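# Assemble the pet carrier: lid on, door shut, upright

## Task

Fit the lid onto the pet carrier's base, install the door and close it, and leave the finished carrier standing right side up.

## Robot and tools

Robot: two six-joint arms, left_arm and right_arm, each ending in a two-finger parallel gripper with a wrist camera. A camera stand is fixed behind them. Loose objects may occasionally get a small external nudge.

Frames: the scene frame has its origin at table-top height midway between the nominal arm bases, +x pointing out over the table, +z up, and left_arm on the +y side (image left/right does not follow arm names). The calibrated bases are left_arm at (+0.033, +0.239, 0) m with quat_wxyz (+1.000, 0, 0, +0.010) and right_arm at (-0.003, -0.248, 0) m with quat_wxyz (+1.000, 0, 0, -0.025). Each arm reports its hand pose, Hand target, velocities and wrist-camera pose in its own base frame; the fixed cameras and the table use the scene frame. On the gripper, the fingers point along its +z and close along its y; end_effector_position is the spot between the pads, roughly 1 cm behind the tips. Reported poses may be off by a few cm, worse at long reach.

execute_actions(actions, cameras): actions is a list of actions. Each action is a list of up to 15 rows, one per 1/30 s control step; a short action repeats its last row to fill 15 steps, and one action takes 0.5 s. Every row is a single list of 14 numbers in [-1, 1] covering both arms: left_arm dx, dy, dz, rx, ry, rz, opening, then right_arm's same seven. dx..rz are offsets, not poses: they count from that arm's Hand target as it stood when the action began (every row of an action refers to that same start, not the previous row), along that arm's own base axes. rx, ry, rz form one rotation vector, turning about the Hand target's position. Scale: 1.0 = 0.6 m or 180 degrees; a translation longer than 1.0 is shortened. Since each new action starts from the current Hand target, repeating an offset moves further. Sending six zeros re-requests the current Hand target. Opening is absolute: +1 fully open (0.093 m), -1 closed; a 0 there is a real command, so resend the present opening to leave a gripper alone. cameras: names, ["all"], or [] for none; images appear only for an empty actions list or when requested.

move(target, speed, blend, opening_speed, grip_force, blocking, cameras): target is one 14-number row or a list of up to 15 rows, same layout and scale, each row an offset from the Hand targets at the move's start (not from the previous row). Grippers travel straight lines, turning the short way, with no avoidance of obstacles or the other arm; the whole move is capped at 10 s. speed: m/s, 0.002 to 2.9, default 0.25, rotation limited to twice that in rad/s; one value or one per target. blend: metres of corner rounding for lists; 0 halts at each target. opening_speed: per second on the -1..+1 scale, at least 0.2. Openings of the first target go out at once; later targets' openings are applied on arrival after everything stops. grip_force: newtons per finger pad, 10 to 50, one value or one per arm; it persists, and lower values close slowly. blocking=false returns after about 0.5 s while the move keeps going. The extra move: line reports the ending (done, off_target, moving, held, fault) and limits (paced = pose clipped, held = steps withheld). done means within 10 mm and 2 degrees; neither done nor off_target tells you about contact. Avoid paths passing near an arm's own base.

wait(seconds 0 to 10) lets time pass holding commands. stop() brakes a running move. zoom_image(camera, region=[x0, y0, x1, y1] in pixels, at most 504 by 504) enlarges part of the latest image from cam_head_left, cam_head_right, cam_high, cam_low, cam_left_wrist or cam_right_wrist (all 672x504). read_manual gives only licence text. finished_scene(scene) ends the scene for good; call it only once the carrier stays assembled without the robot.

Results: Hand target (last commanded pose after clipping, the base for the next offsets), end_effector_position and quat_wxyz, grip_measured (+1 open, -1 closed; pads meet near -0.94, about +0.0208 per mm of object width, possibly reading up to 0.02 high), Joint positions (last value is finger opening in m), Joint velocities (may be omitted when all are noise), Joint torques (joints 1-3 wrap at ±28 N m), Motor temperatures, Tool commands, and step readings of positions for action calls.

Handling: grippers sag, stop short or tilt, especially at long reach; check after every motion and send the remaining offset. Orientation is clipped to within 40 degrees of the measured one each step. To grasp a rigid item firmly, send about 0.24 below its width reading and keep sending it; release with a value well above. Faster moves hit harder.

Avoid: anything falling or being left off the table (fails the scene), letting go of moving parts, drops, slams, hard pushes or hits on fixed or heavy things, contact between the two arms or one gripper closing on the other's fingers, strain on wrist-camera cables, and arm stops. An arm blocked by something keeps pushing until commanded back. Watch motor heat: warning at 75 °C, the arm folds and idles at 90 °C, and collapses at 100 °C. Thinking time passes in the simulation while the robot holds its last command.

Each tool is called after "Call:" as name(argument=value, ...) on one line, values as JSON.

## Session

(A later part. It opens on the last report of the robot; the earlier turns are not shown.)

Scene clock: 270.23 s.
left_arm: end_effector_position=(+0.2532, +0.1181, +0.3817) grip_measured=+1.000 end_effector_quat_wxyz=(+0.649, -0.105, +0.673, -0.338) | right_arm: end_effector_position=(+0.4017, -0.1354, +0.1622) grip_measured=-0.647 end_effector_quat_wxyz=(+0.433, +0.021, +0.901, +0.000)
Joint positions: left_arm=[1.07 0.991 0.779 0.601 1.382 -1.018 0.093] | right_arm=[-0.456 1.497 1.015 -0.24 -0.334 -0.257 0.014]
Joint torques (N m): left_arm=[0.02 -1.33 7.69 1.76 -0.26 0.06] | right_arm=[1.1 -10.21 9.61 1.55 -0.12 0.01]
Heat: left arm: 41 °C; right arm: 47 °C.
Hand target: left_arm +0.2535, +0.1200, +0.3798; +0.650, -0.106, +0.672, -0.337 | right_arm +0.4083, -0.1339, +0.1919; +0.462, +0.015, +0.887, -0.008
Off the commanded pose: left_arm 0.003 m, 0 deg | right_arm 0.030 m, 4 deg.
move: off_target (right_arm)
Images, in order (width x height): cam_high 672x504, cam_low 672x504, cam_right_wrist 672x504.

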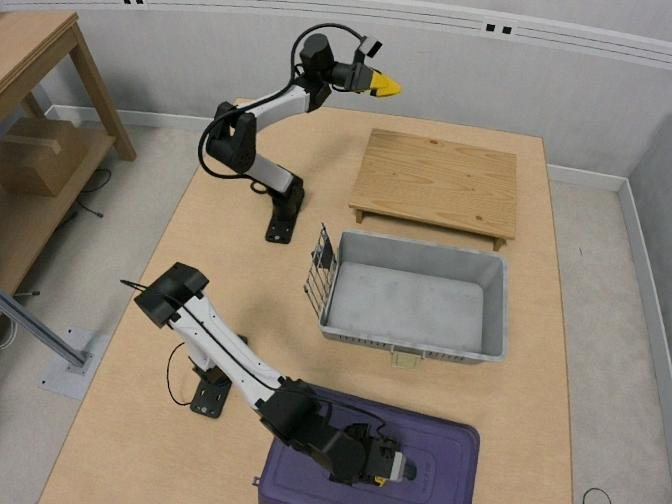

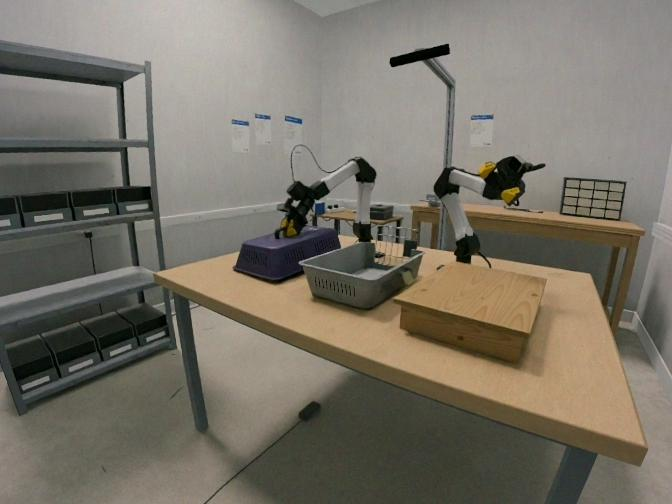

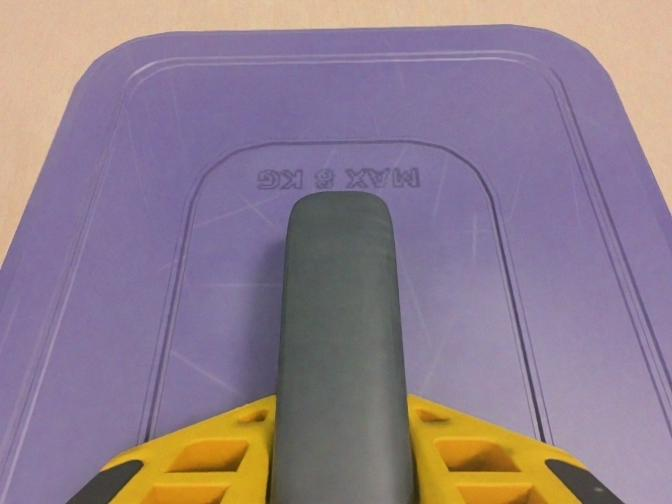

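Call:
move(target=[0,0,0,0,0,0,1,0.005,0,0.12,0,-0.03,0,-0.85], speed=0.12, cameras=["cam_right_wrist","cam_low","cam_high","cam_head_left"])

Call:
zoom_image(camera="cam_low", region=[210, 150, 440, 310])

Scene clock: 279.30 s.
left_arm: end_effector_position=(+0.2532, +0.1181, +0.3817) grip_measured=+1.000 end_effector_quat_wxyz=(+0.649, -0.105, +0.673, -0.338) | right_arm: end_effector_position=(+0.4010, -0.1338, +0.2207) grip_measured=-0.647 end_effector_quat_wxyz=(+0.449, +0.030, +0.893, +0.003)
Joint positions: left_arm=[1.07 0.991 0.779 0.601 1.382 -1.018 0.093] | right_arm=[-0.456 1.444 1.175 -0.415 -0.341 -0.225 0.014]
Joint torques (N m): left_arm=[0.02 -1.35 7.69 1.76 -0.26 0.06] | right_arm=[0.34 -10.07 10.29 2.08 -0.34 -0.02]
Motor temperatures (°C): left_arm=[28 37 41 41 29 27 26] | right_arm=[27 41 49 35 25 28 26]
Heat: left arm: 41 °C; right arm: 49 °C.
Hand target: left_arm +0.2535, +0.1200, +0.3798; +0.650, -0.106, +0.672, -0.337 | right_arm +0.4113, -0.1338, +0.2639; +0.504, +0.015, +0.864, -0.008
Off the commanded pose: left_arm 0.003 m, 0 deg | right_arm 0.044 m, 7 deg.
move: off_target (right_arm)
Images, in order (width x height): cam_head_left 672x504, cam_high 672x504, cam_low 672x504, cam_right_wrist 672x504.

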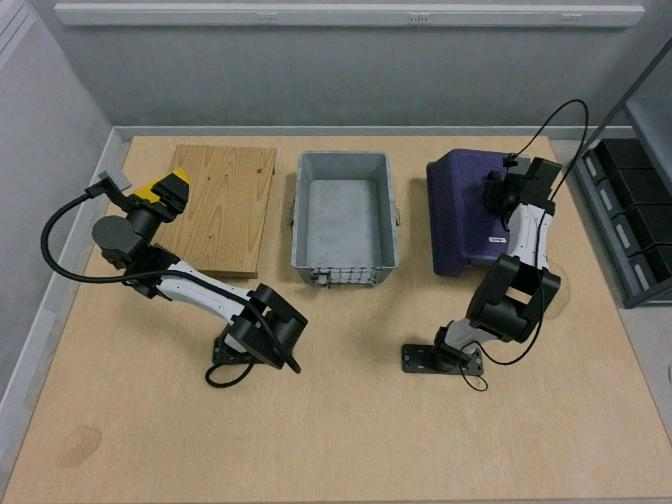

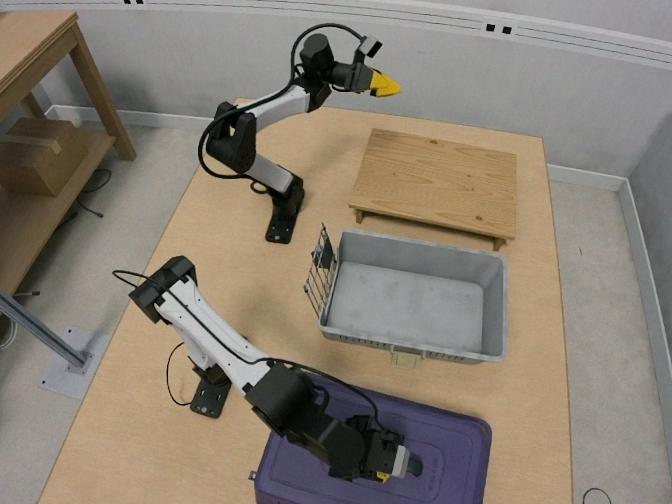

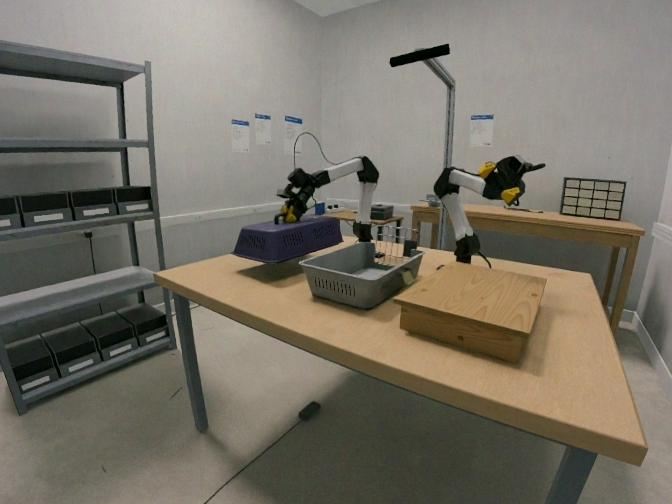

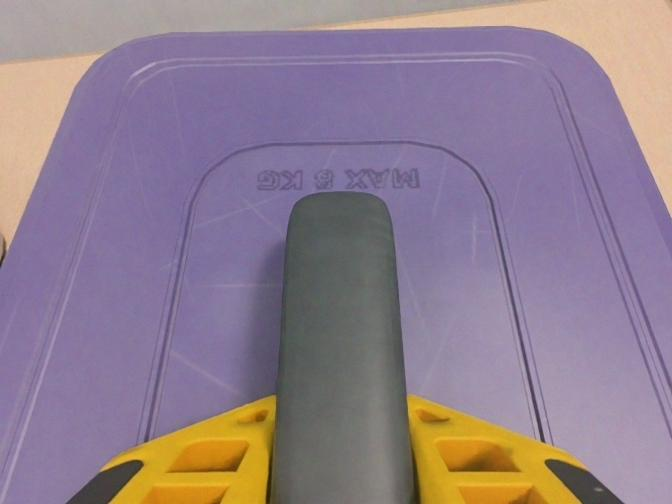

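Scaled by 2.191 from the camera's 672x504 image, which has a finer 960x720 frame.

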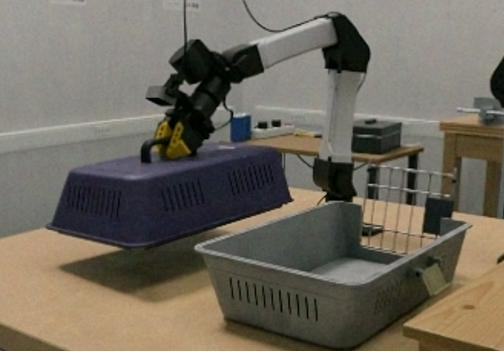

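Call:
move(target=[0,0,0,0,0,0,1,0.01,0,0.168,-0.014,-0.015,0.022,-0.9], speed=0.15, cameras=["cam_low","cam_high","cam_head_left"])

Call:
zoom_image(camera="cam_low", region=[210, 150, 440, 310])

Call:
zoom_image(camera="cam_head_left", region=[270, 120, 590, 320])

Scene clock: 335.67 s.
left_arm: end_effector_position=(+0.2532, +0.1181, +0.3817) grip_measured=+1.000 end_effector_quat_wxyz=(+0.649, -0.105, +0.673, -0.338) | right_arm: end_effector_position=(+0.4111, -0.1313, +0.3313) grip_measured=-0.647 end_effector_quat_wxyz=(+0.480, -0.007, +0.877, +0.005)
Joint positions: left_arm=[1.07 0.991 0.779 0.601 1.382 -1.018 0.093] | right_arm=[-0.462 1.512 1.63 -0.743 -0.401 -0.272 0.014]
Joint torques (N m): left_arm=[0.01 -1.35 7.71 1.76 -0.26 0.06] | right_arm=[-0.5 -8.23 9.92 2.15 -0.38 -0.19]
Motor temperatures (°C): left_arm=[28 36 41 40 29 27 26] | right_arm=[27 47 54 41 25 27 27]
Heat: left arm: 41 °C; right arm: 54 °C.
Hand target: left_arm +0.2535, +0.1200, +0.3798; +0.650, -0.106, +0.672, -0.337 | right_arm +0.4173, -0.1339, +0.3647; +0.524, -0.026, +0.851, -0.009
Off the commanded pose: left_arm 0.003 m, 0 deg | right_arm 0.034 m, 6 deg.
move: off_target (right_arm)
Images, in order (width x height): cam_head_left 672x504, cam_high 672x504, cam_low 672x504.

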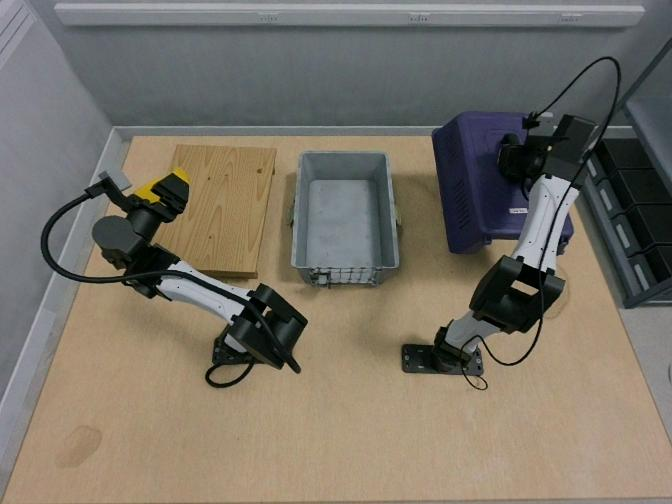

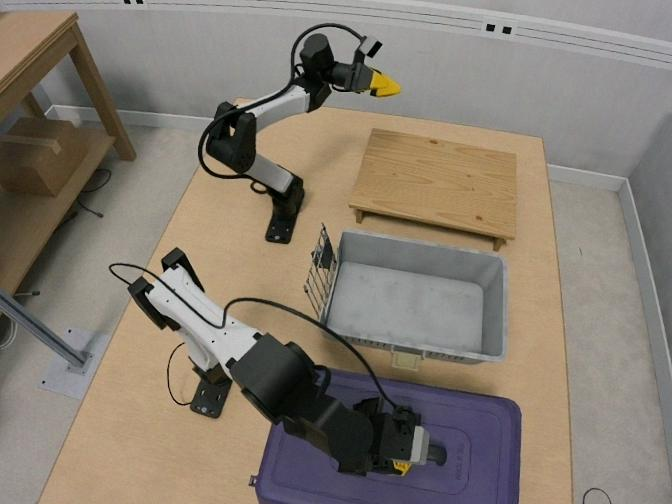

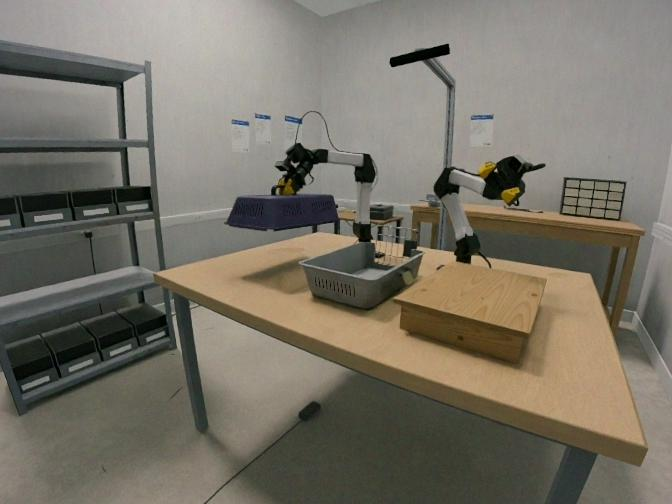

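Scaled by 2.191 from the camera's 672x504 image, which has a finer 960x720 frame.

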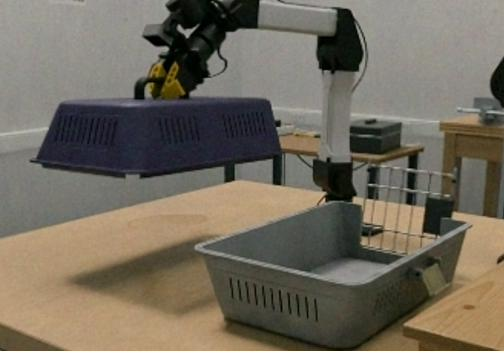

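Scaled by 1.575 from the camera's 672x504 image, which has a finer 960x720 frame.

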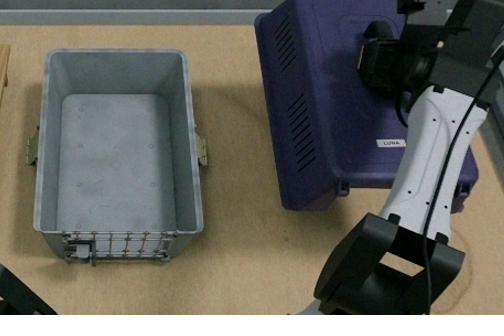

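Call:
move(target=[0,0,0,0,0,0,1,0.045,0.42,0.03,-0.005,0.01,0,-0.9], speed=0.2, cameras=["cam_low","cam_high","cam_head_left","cam_right_wrist"])

Call:
zoom_image(camera="cam_low", region=[210, 150, 440, 310])

Call:
zoom_image(camera="cam_head_left", region=[270, 120, 590, 320])

Scene clock: 350.90 s.
left_arm: end_effector_position=(+0.2532, +0.1181, +0.3817) grip_measured=+1.000 end_effector_quat_wxyz=(+0.649, -0.105, +0.673, -0.338) | right_arm: end_effector_position=(+0.4371, +0.1199, +0.3475) grip_measured=-0.647 end_effector_quat_wxyz=(+0.463, -0.049, +0.885, -0.021)
Joint positions: left_arm=[1.07 0.991 0.779 0.601 1.382 -1.018 0.093] | right_arm=[0.378 1.629 1.842 -0.853 0.3 0.116 0.014]
Joint torques (N m): left_arm=[0.01 -1.33 7.69 1.76 -0.26 0.06] | right_arm=[0.23 -9.1 10.15 2.13 0.34 -0.06]
Motor temperatures (°C): left_arm=[28 35 41 40 29 27 26] | right_arm=[27 47 57 40 25 27 27]
Heat: left arm: 41 °C; right arm: 57 °C.
Hand target: left_arm +0.2535, +0.1200, +0.3798; +0.650, -0.106, +0.672, -0.337 | right_arm +0.4443, +0.1180, +0.3826; +0.510, -0.030, +0.859, -0.015
Off the commanded pose: left_arm 0.003 m, 0 deg | right_arm 0.036 m, 7 deg.
move: off_target (right_arm)
Images, in order (width x height): cam_head_left 672x504, cam_high 672x504, cam_low 672x504, cam_right_wrist 672x504.

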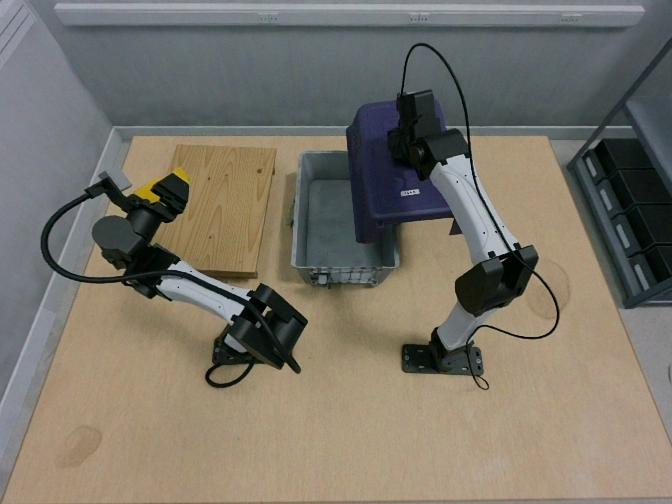

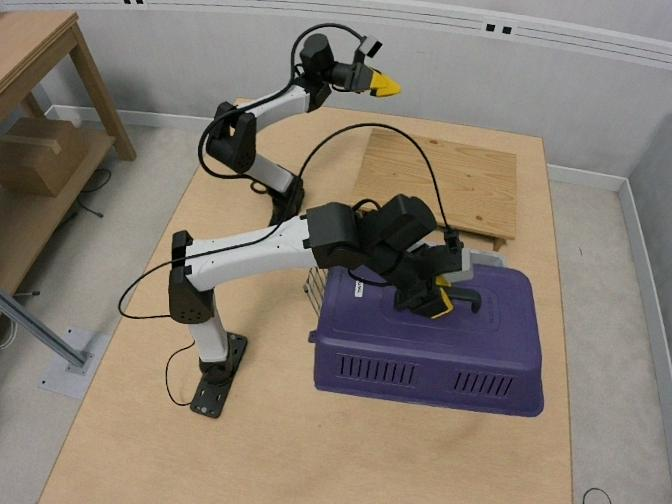

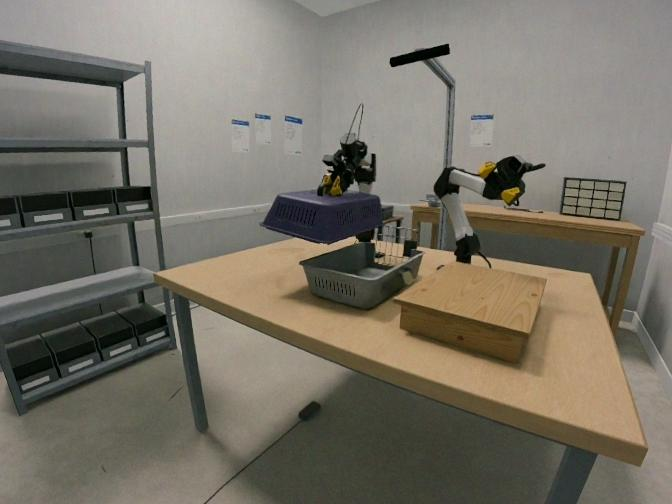

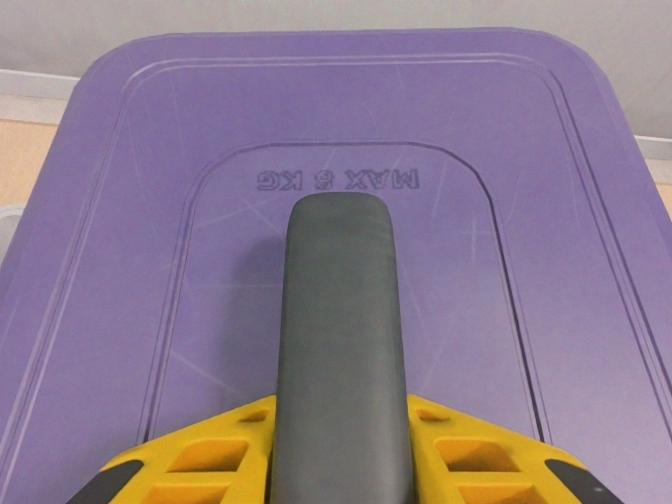

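Scaled by 2.191 from the camera's 672x504 image, which has a finer 960x720 frame.

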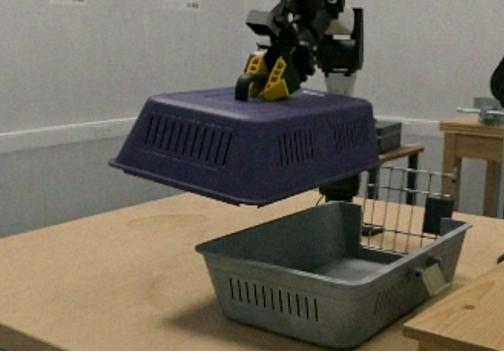

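Scaled by 1.575 from the camera's 672x504 image, which has a finer 960x720 frame.

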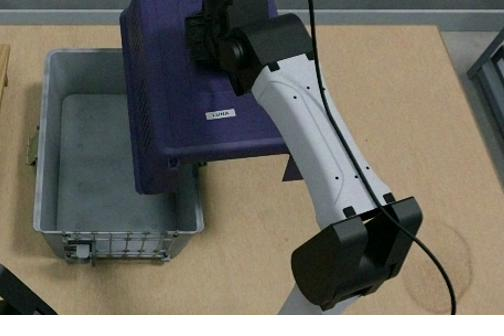

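Call:
move(target=[0,0,0,0,0,0,1,0.01,0.24,0.01,0.023,0.0,-0.013,-0.9], speed=0.2, cameras=["cam_low","cam_high","cam_head_left","cam_head_right"])

Call:
zoom_image(camera="cam_low", region=[250, 150, 450, 310])

Call:
zoom_image(camera="cam_head_left", region=[270, 90, 470, 310])

Call:
zoom_image(camera="cam_high", region=[270, 200, 570, 430])

Scene clock: 371.67 s.
left_arm: end_effector_position=(+0.2532, +0.1181, +0.3817) grip_measured=+1.000 end_effector_quat_wxyz=(+0.649, -0.105, +0.673, -0.338) | right_arm: end_effector_position=(+0.4455, +0.2651, +0.3608) grip_measured=-0.647 end_effector_quat_wxyz=(+0.474, -0.019, +0.880, -0.007)
Joint positions: left_arm=[1.07 0.991 0.779 0.601 1.382 -1.018 0.093] | right_arm=[0.714 2.096 2.542 -1.16 0.574 0.403 0.014]
Joint torques (N m): left_arm=[0.01 -1.33 7.68 1.76 -0.26 0.06] | right_arm=[0.2 -12.18 8.87 1.89 0.55 -0.01]
Motor temperatures (°C): left_arm=[28 35 41 40 28 27 26] | right_arm=[27 47 58 39 25 27 27]
Heat: left arm: 41 °C; right arm: 58 °C.
Hand target: left_arm +0.2535, +0.1200, +0.3798; +0.650, -0.106, +0.672, -0.337 | right_arm +0.4504, +0.2621, +0.3886; +0.511, +0.006, +0.860, +0.005
Off the commanded pose: left_arm 0.003 m, 0 deg | right_arm 0.028 m, 6 deg.
move: off_target (right_arm)
Images, in order (width x height): cam_head_left 672x504, cam_head_right 672x504, cam_high 672x504, cam_low 672x504.

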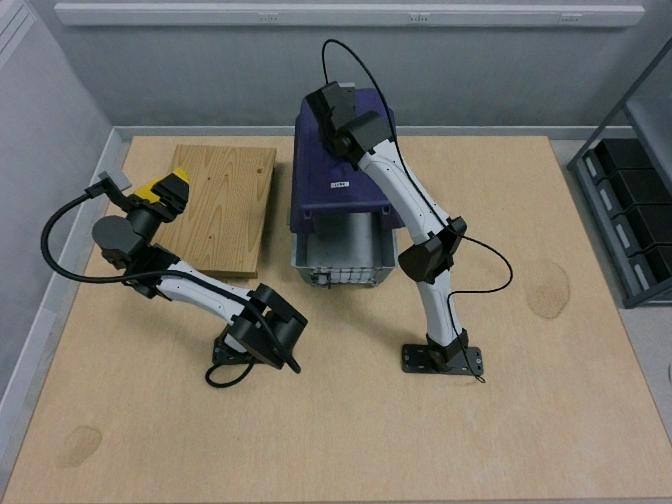

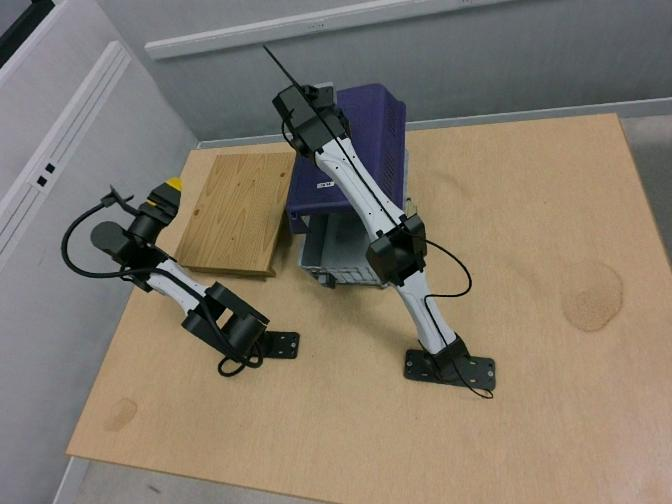

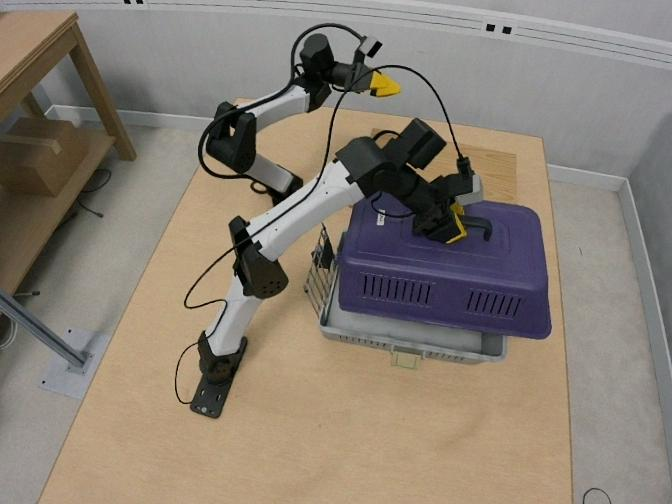

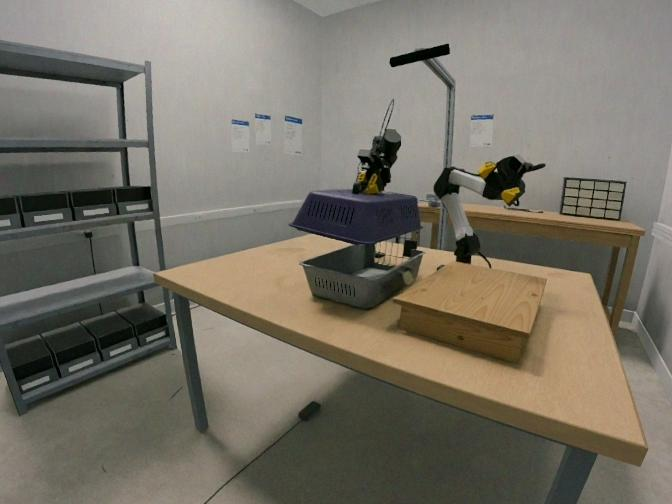

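Scaled by 2.520 from the camera's 672x504 image, which has a finer 960x720 frame.

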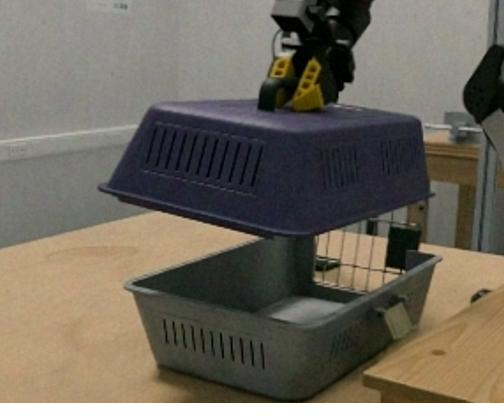

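Scaled by 2.291 from the camera's 672x504 image, which has a finer 960x720 frame.

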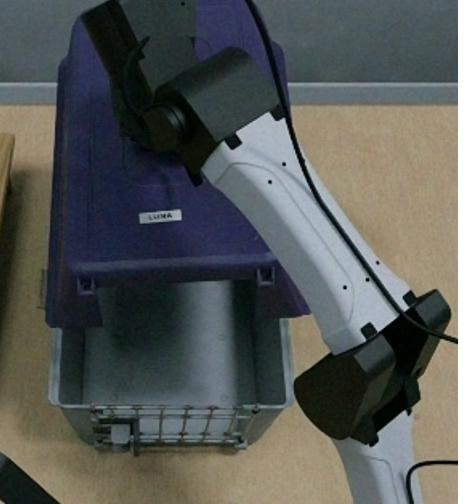

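Scaled by 1.680 from the camera's 672x504 image, which has a finer 960x720 frame.

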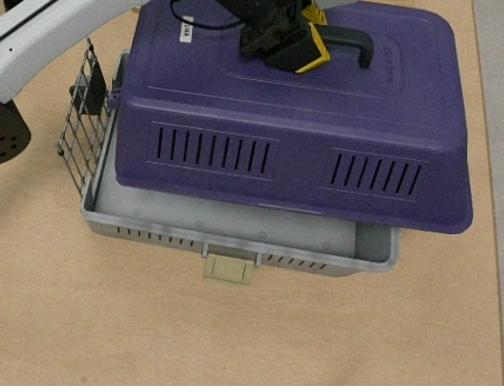

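Call:
move(target=[0,0,0,0,0,0,1,-0.063,0.0,-0.09,0.006,0.006,0,-0.9], speed=0.12, cameras=["cam_low","cam_high","cam_head_left","cam_head_right"])

Call:
zoom_image(camera="cam_low", region=[250, 150, 450, 310])

Call:
zoom_image(camera="cam_head_left", region=[270, 130, 430, 310])

Call:
zoom_image(camera="cam_high", region=[270, 200, 570, 430])

Call:
zoom_image(camera="cam_head_right", region=[270, 130, 430, 310])

Scene clock: 407.40 s.
left_arm: end_effector_position=(+0.2532, +0.1181, +0.3817) grip_measured=+1.000 end_effector_quat_wxyz=(+0.649, -0.105, +0.673, -0.338) | right_arm: end_effector_position=(+0.4119, +0.2658, +0.2973) grip_measured=-0.647 end_effector_quat_wxyz=(+0.458, -0.012, +0.889, -0.007)
Joint positions: left_arm=[1.07 0.991 0.779 0.601 1.382 -1.018 0.093] | right_arm=[0.769 1.842 1.923 -0.864 0.604 0.485 0.014]
Joint torques (N m): left_arm=[0.01 -1.35 7.69 1.76 -0.26 0.07] | right_arm=[0.64 -14.54 7.06 1.9 0.61 -0.11]
Motor temperatures (°C): left_arm=[28 35 41 40 28 27 26] | right_arm=[27 57 55 41 25 27 27]
Heat: left arm: 41 °C; right arm: 57 °C.
Hand target: left_arm +0.2535, +0.1200, +0.3798; +0.650, -0.106, +0.672, -0.337 | right_arm +0.4125, +0.2621, +0.3347; +0.502, +0.011, +0.864, +0.014
Off the commanded pose: left_arm 0.003 m, 0 deg | right_arm 0.037 m, 7 deg.
move: off_target (right_arm)
Images, in order (width x height): cam_head_left 672x504, cam_head_right 672x504, cam_high 672x504, cam_low 672x504.

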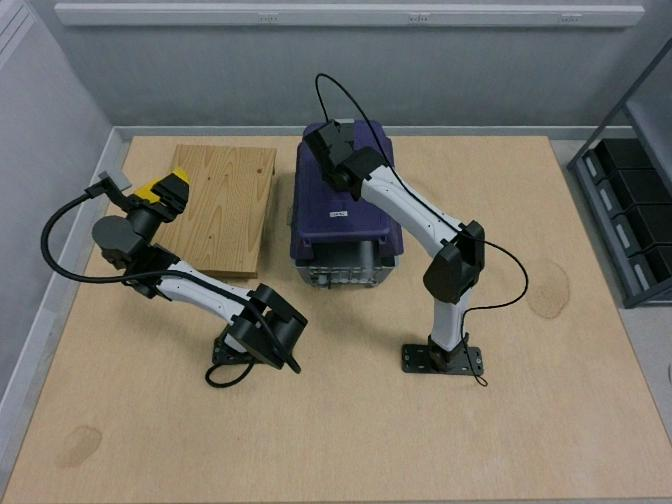

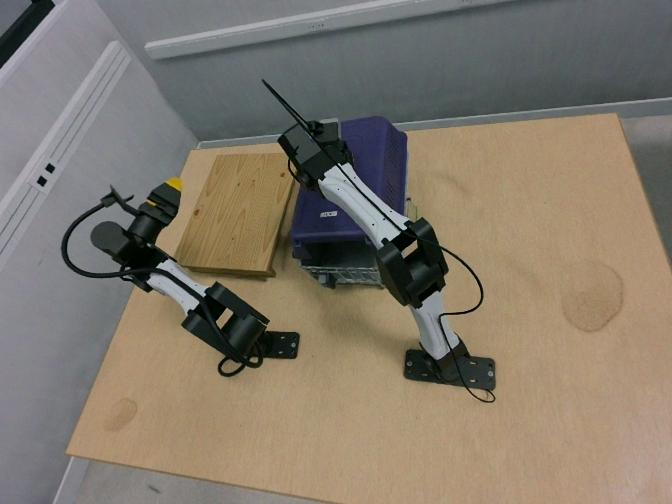

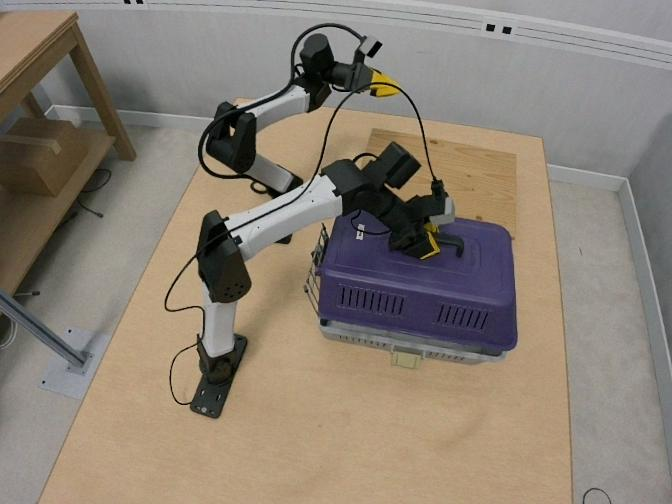

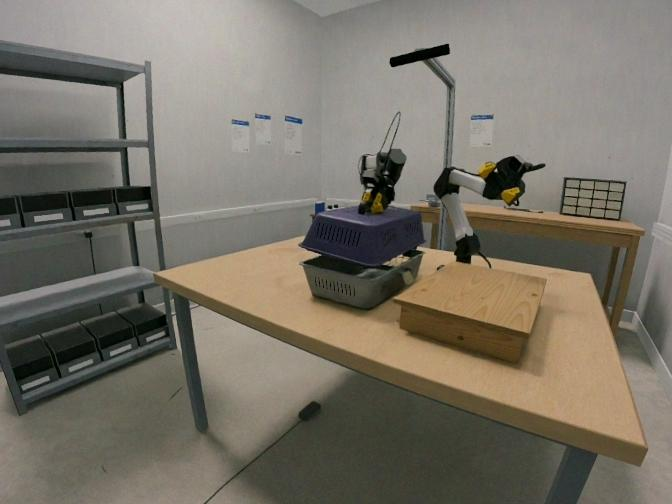

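Scaled by 2.520 from the camera's 672x504 image, which has a finer 960x720 frame.

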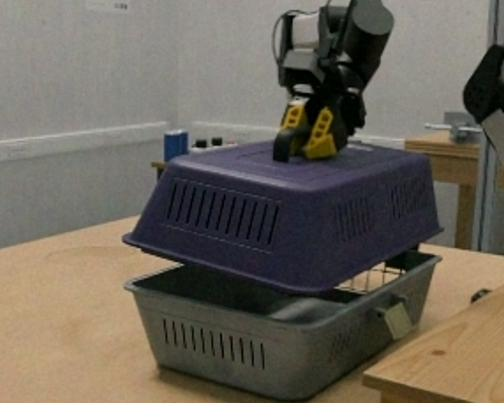

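Scaled by 2.800 from the camera's 672x504 image, which has a finer 960x720 frame.

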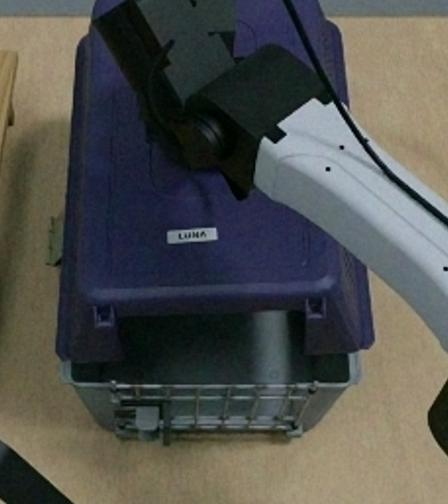

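Scaled by 1.680 from the camera's 672x504 image, which has a finer 960x720 frame.

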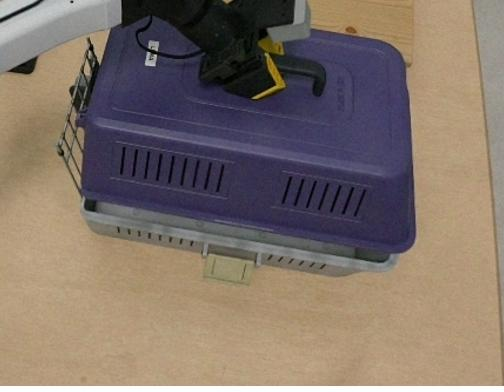

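Scaled by 2.800 from the camera's 672x504 image, which has a finer 960x720 frame.

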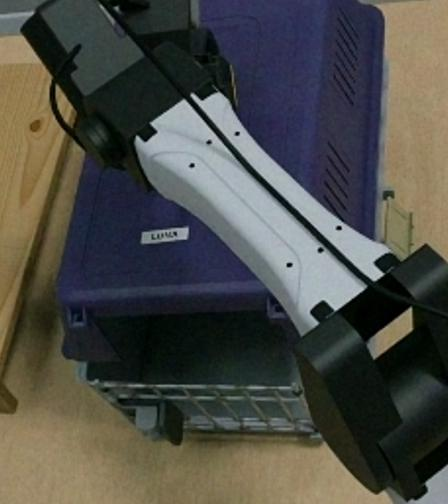

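Call:
move(target=[0,0,0,0,0,0,1,-0.037,-0.005,-0.065,0.004,-0.004,0,-0.9], speed=0.08, cameras=["cam_low","cam_high","cam_head_left","cam_head_right"])

Call:
zoom_image(camera="cam_low", region=[280, 190, 450, 320])

Call:
zoom_image(camera="cam_head_left", region=[280, 210, 420, 300])

Call:
zoom_image(camera="cam_high", region=[280, 210, 400, 360])

Call:
zoom_image(camera="cam_head_right", region=[280, 210, 420, 300])

Scene clock: 443.43 s.
left_arm: end_effector_position=(+0.2532, +0.1181, +0.3817) grip_measured=+1.000 end_effector_quat_wxyz=(+0.649, -0.105, +0.673, -0.338) | right_arm: end_effector_position=(+0.3898, +0.2574, +0.2593) grip_measured=-0.647 end_effector_quat_wxyz=(+0.464, -0.007, +0.886, -0.008)
Joint positions: left_arm=[1.07 0.991 0.779 0.601 1.382 -1.018 0.093] | right_arm=[0.8 1.718 1.609 -0.68 0.638 0.514 0.014]
Joint torques (N m): left_arm=[0.02 -1.35 7.71 1.76 -0.26 0.06] | right_arm=[1.24 -13.53 7.25 1.98 0.58 -0.07]
Motor temperatures (°C): left_arm=[28 34 41 39 28 27 26] | right_arm=[27 63 56 42 25 27 28]
Heat: left arm: 41 °C; right arm: 63 °C.
Hand target: left_arm +0.2535, +0.1200, +0.3798; +0.650, -0.106, +0.672, -0.337 | right_arm +0.3903, +0.2592, +0.2956; +0.508, +0.014, +0.861, +0.019
Off the commanded pose: left_arm 0.003 m, 0 deg | right_arm 0.037 m, 7 deg.
move: off_target (right_arm)
Images, in order (width x height): cam_head_left 672x504, cam_head_right 672x504, cam_high 672x504, cam_low 672x504.

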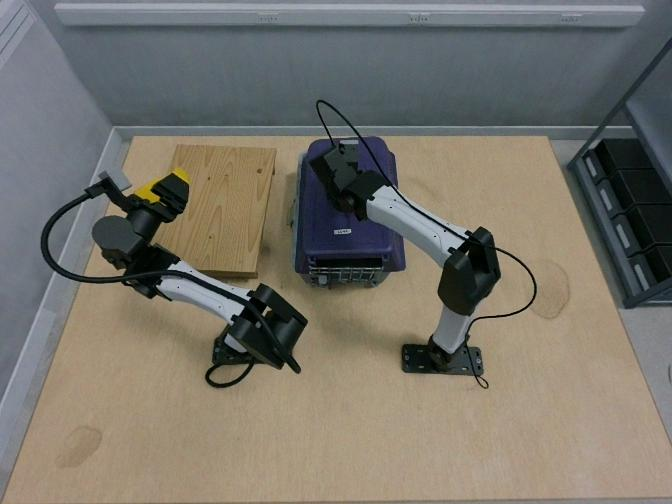

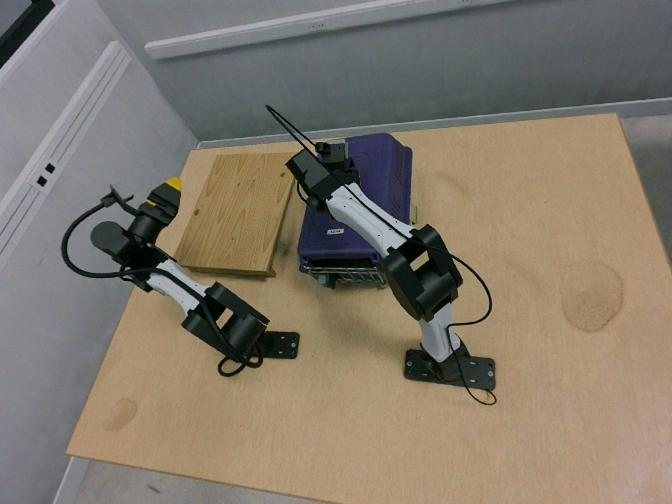

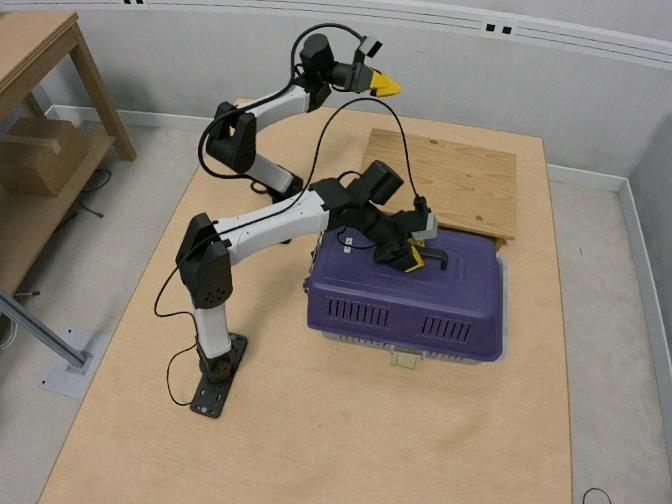

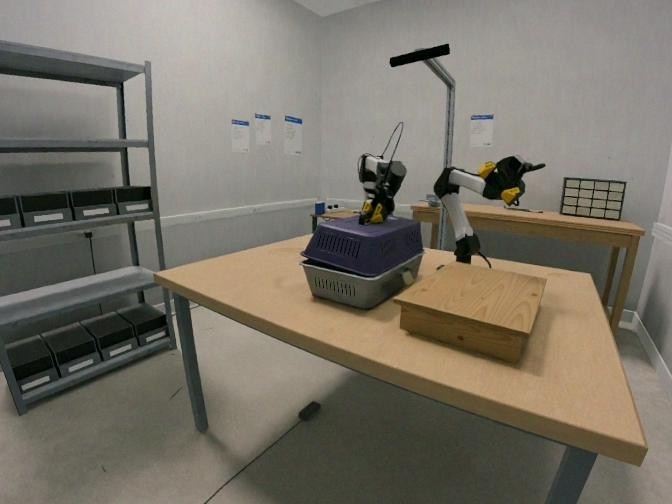

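Scaled by 2.965 from the camera's 672x504 image, which has a finer 960x720 frame.

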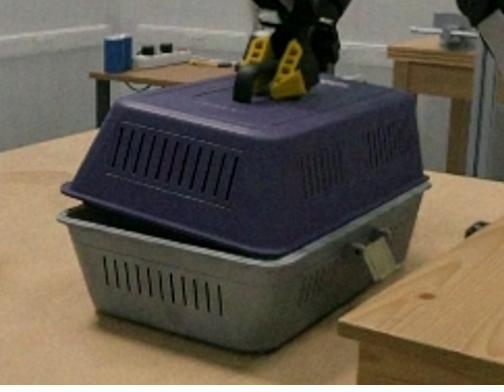

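Scaled by 3.600 from the camera's 672x504 image, which has a finer 960x720 frame.

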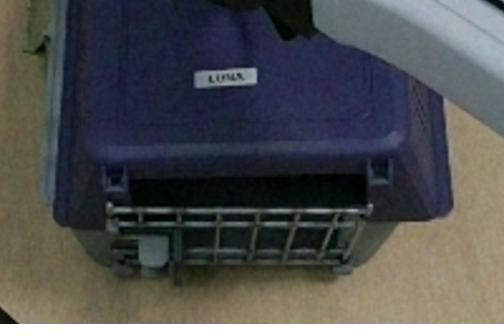

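Scaled by 3.360 from the camera's 672x504 image, which has a finer 960x720 frame.

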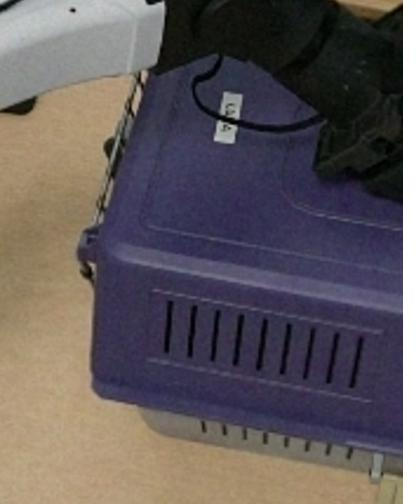

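Scaled by 3.600 from the camera's 672x504 image, which has a finer 960x720 frame.

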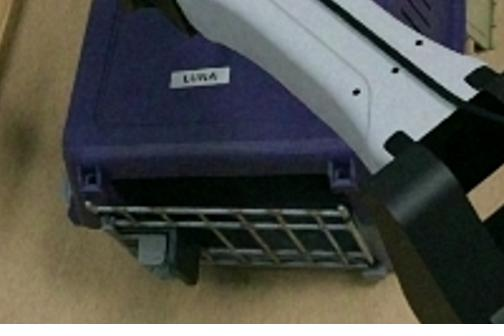

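Call:
move(target=[0,0,0,0,0,0,1,0,0.007,-0.033,0.003,0,0,-0.9], speed=0.06, cameras=["cam_low","cam_high","cam_head_left","cam_head_right"])

Call:
zoom_image(camera="cam_low", region=[280, 190, 450, 320])

Call:
zoom_image(camera="cam_head_left", region=[280, 210, 420, 300])

Call:
zoom_image(camera="cam_high", region=[280, 210, 400, 360])

Call:
zoom_image(camera="cam_head_right", region=[280, 210, 420, 300])

Scene clock: 462.60 s.
left_arm: end_effector_position=(+0.2532, +0.1181, +0.3817) grip_measured=+1.000 end_effector_quat_wxyz=(+0.649, -0.105, +0.673, -0.338) | right_arm: end_effector_position=(+0.3905, +0.2548, +0.2556) grip_measured=-0.647 end_effector_quat_wxyz=(+0.478, +0.001, +0.879, -0.006)
Joint positions: left_arm=[1.07 0.991 0.779 0.601 1.382 -1.018 0.093] | right_arm=[0.8 1.694 1.543 -0.605 0.655 0.51 0.014]
Joint torques (N m): left_arm=[0.01 -1.35 7.69 1.76 -0.26 0.06] | right_arm=[1.8 -11.28 6.38 2.02 0.42 0.04]
Motor temperatures (°C): left_arm=[28 34 41 39 28 27 25] | right_arm=[27 60 55 41 25 27 28]
Heat: left arm: 41 °C; right arm: 60 °C.
Hand target: left_arm +0.2535, +0.1200, +0.3798; +0.650, -0.106, +0.672, -0.337 | right_arm +0.3903, +0.2634, +0.2760; +0.508, +0.016, +0.861, +0.023
Off the commanded pose: left_arm 0.003 m, 0 deg | right_arm 0.022 m, 5 deg.
move: off_target (right_arm)
Images, in order (width x height): cam_head_left 672x504, cam_head_right 672x504, cam_high 672x504, cam_low 672x504.

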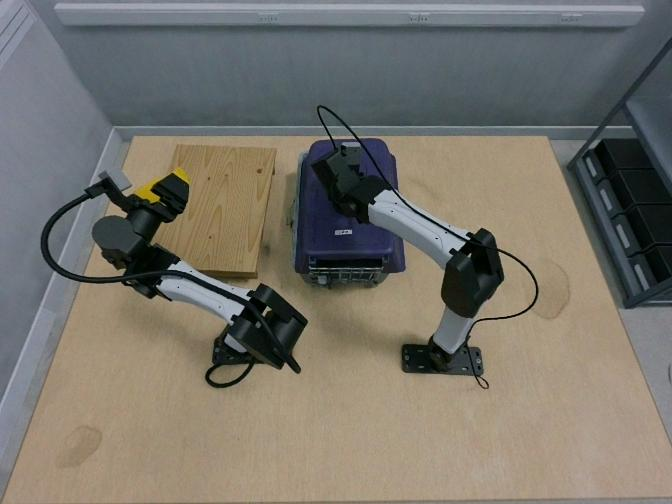

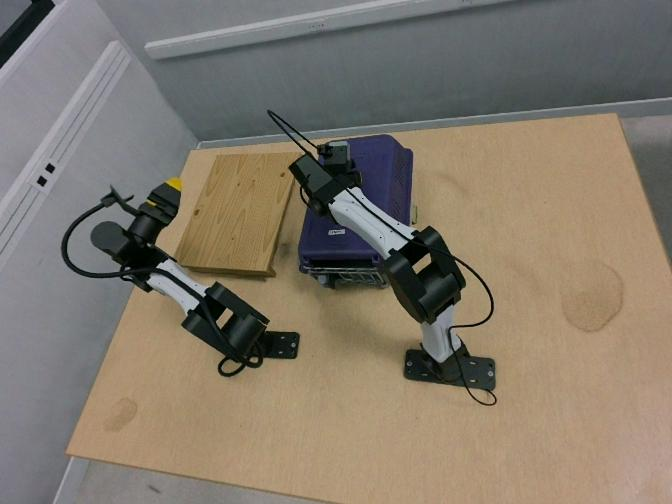

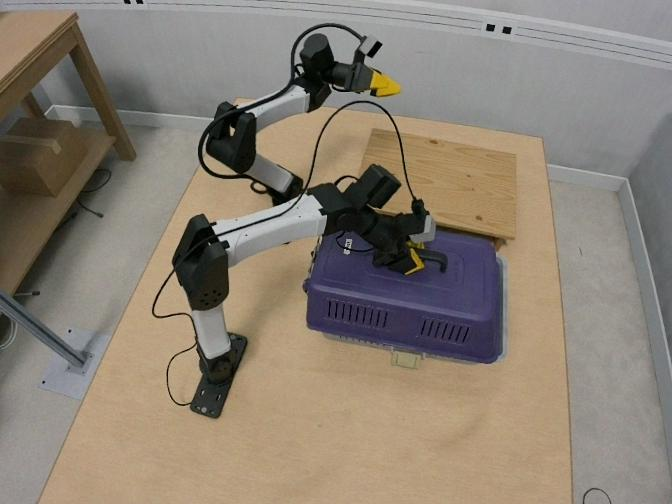

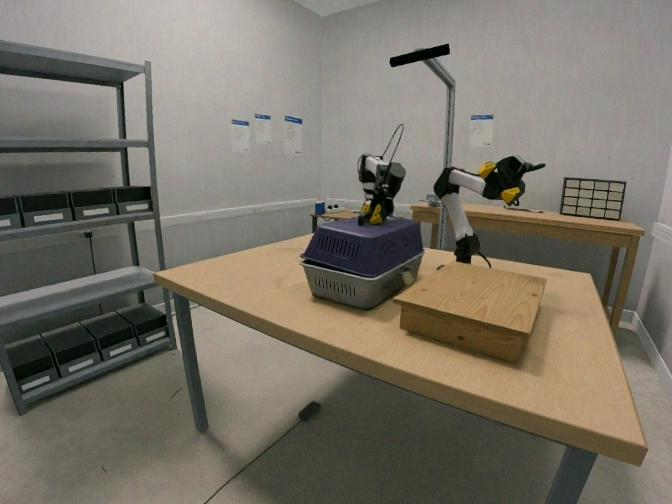

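Scaled by 2.965 from the camera's 672x504 image, which has a finer 960x720 frame.

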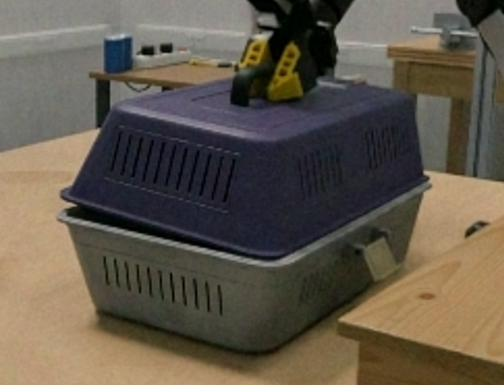

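Scaled by 3.600 from the camera's 672x504 image, which has a finer 960x720 frame.

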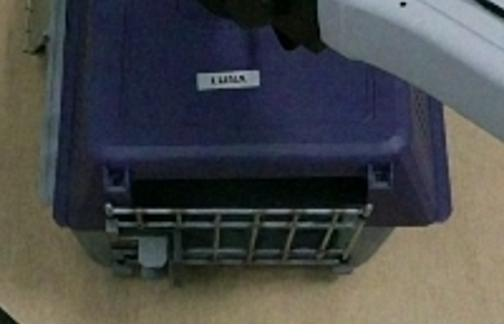

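Scaled by 3.360 from the camera's 672x504 image, which has a finer 960x720 frame.

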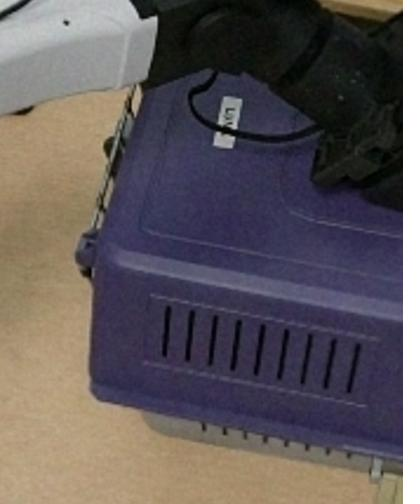

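Scaled by 3.600 from the camera's 672x504 image, which has a finer 960x720 frame.

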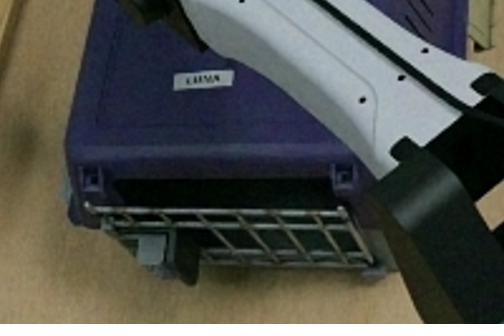

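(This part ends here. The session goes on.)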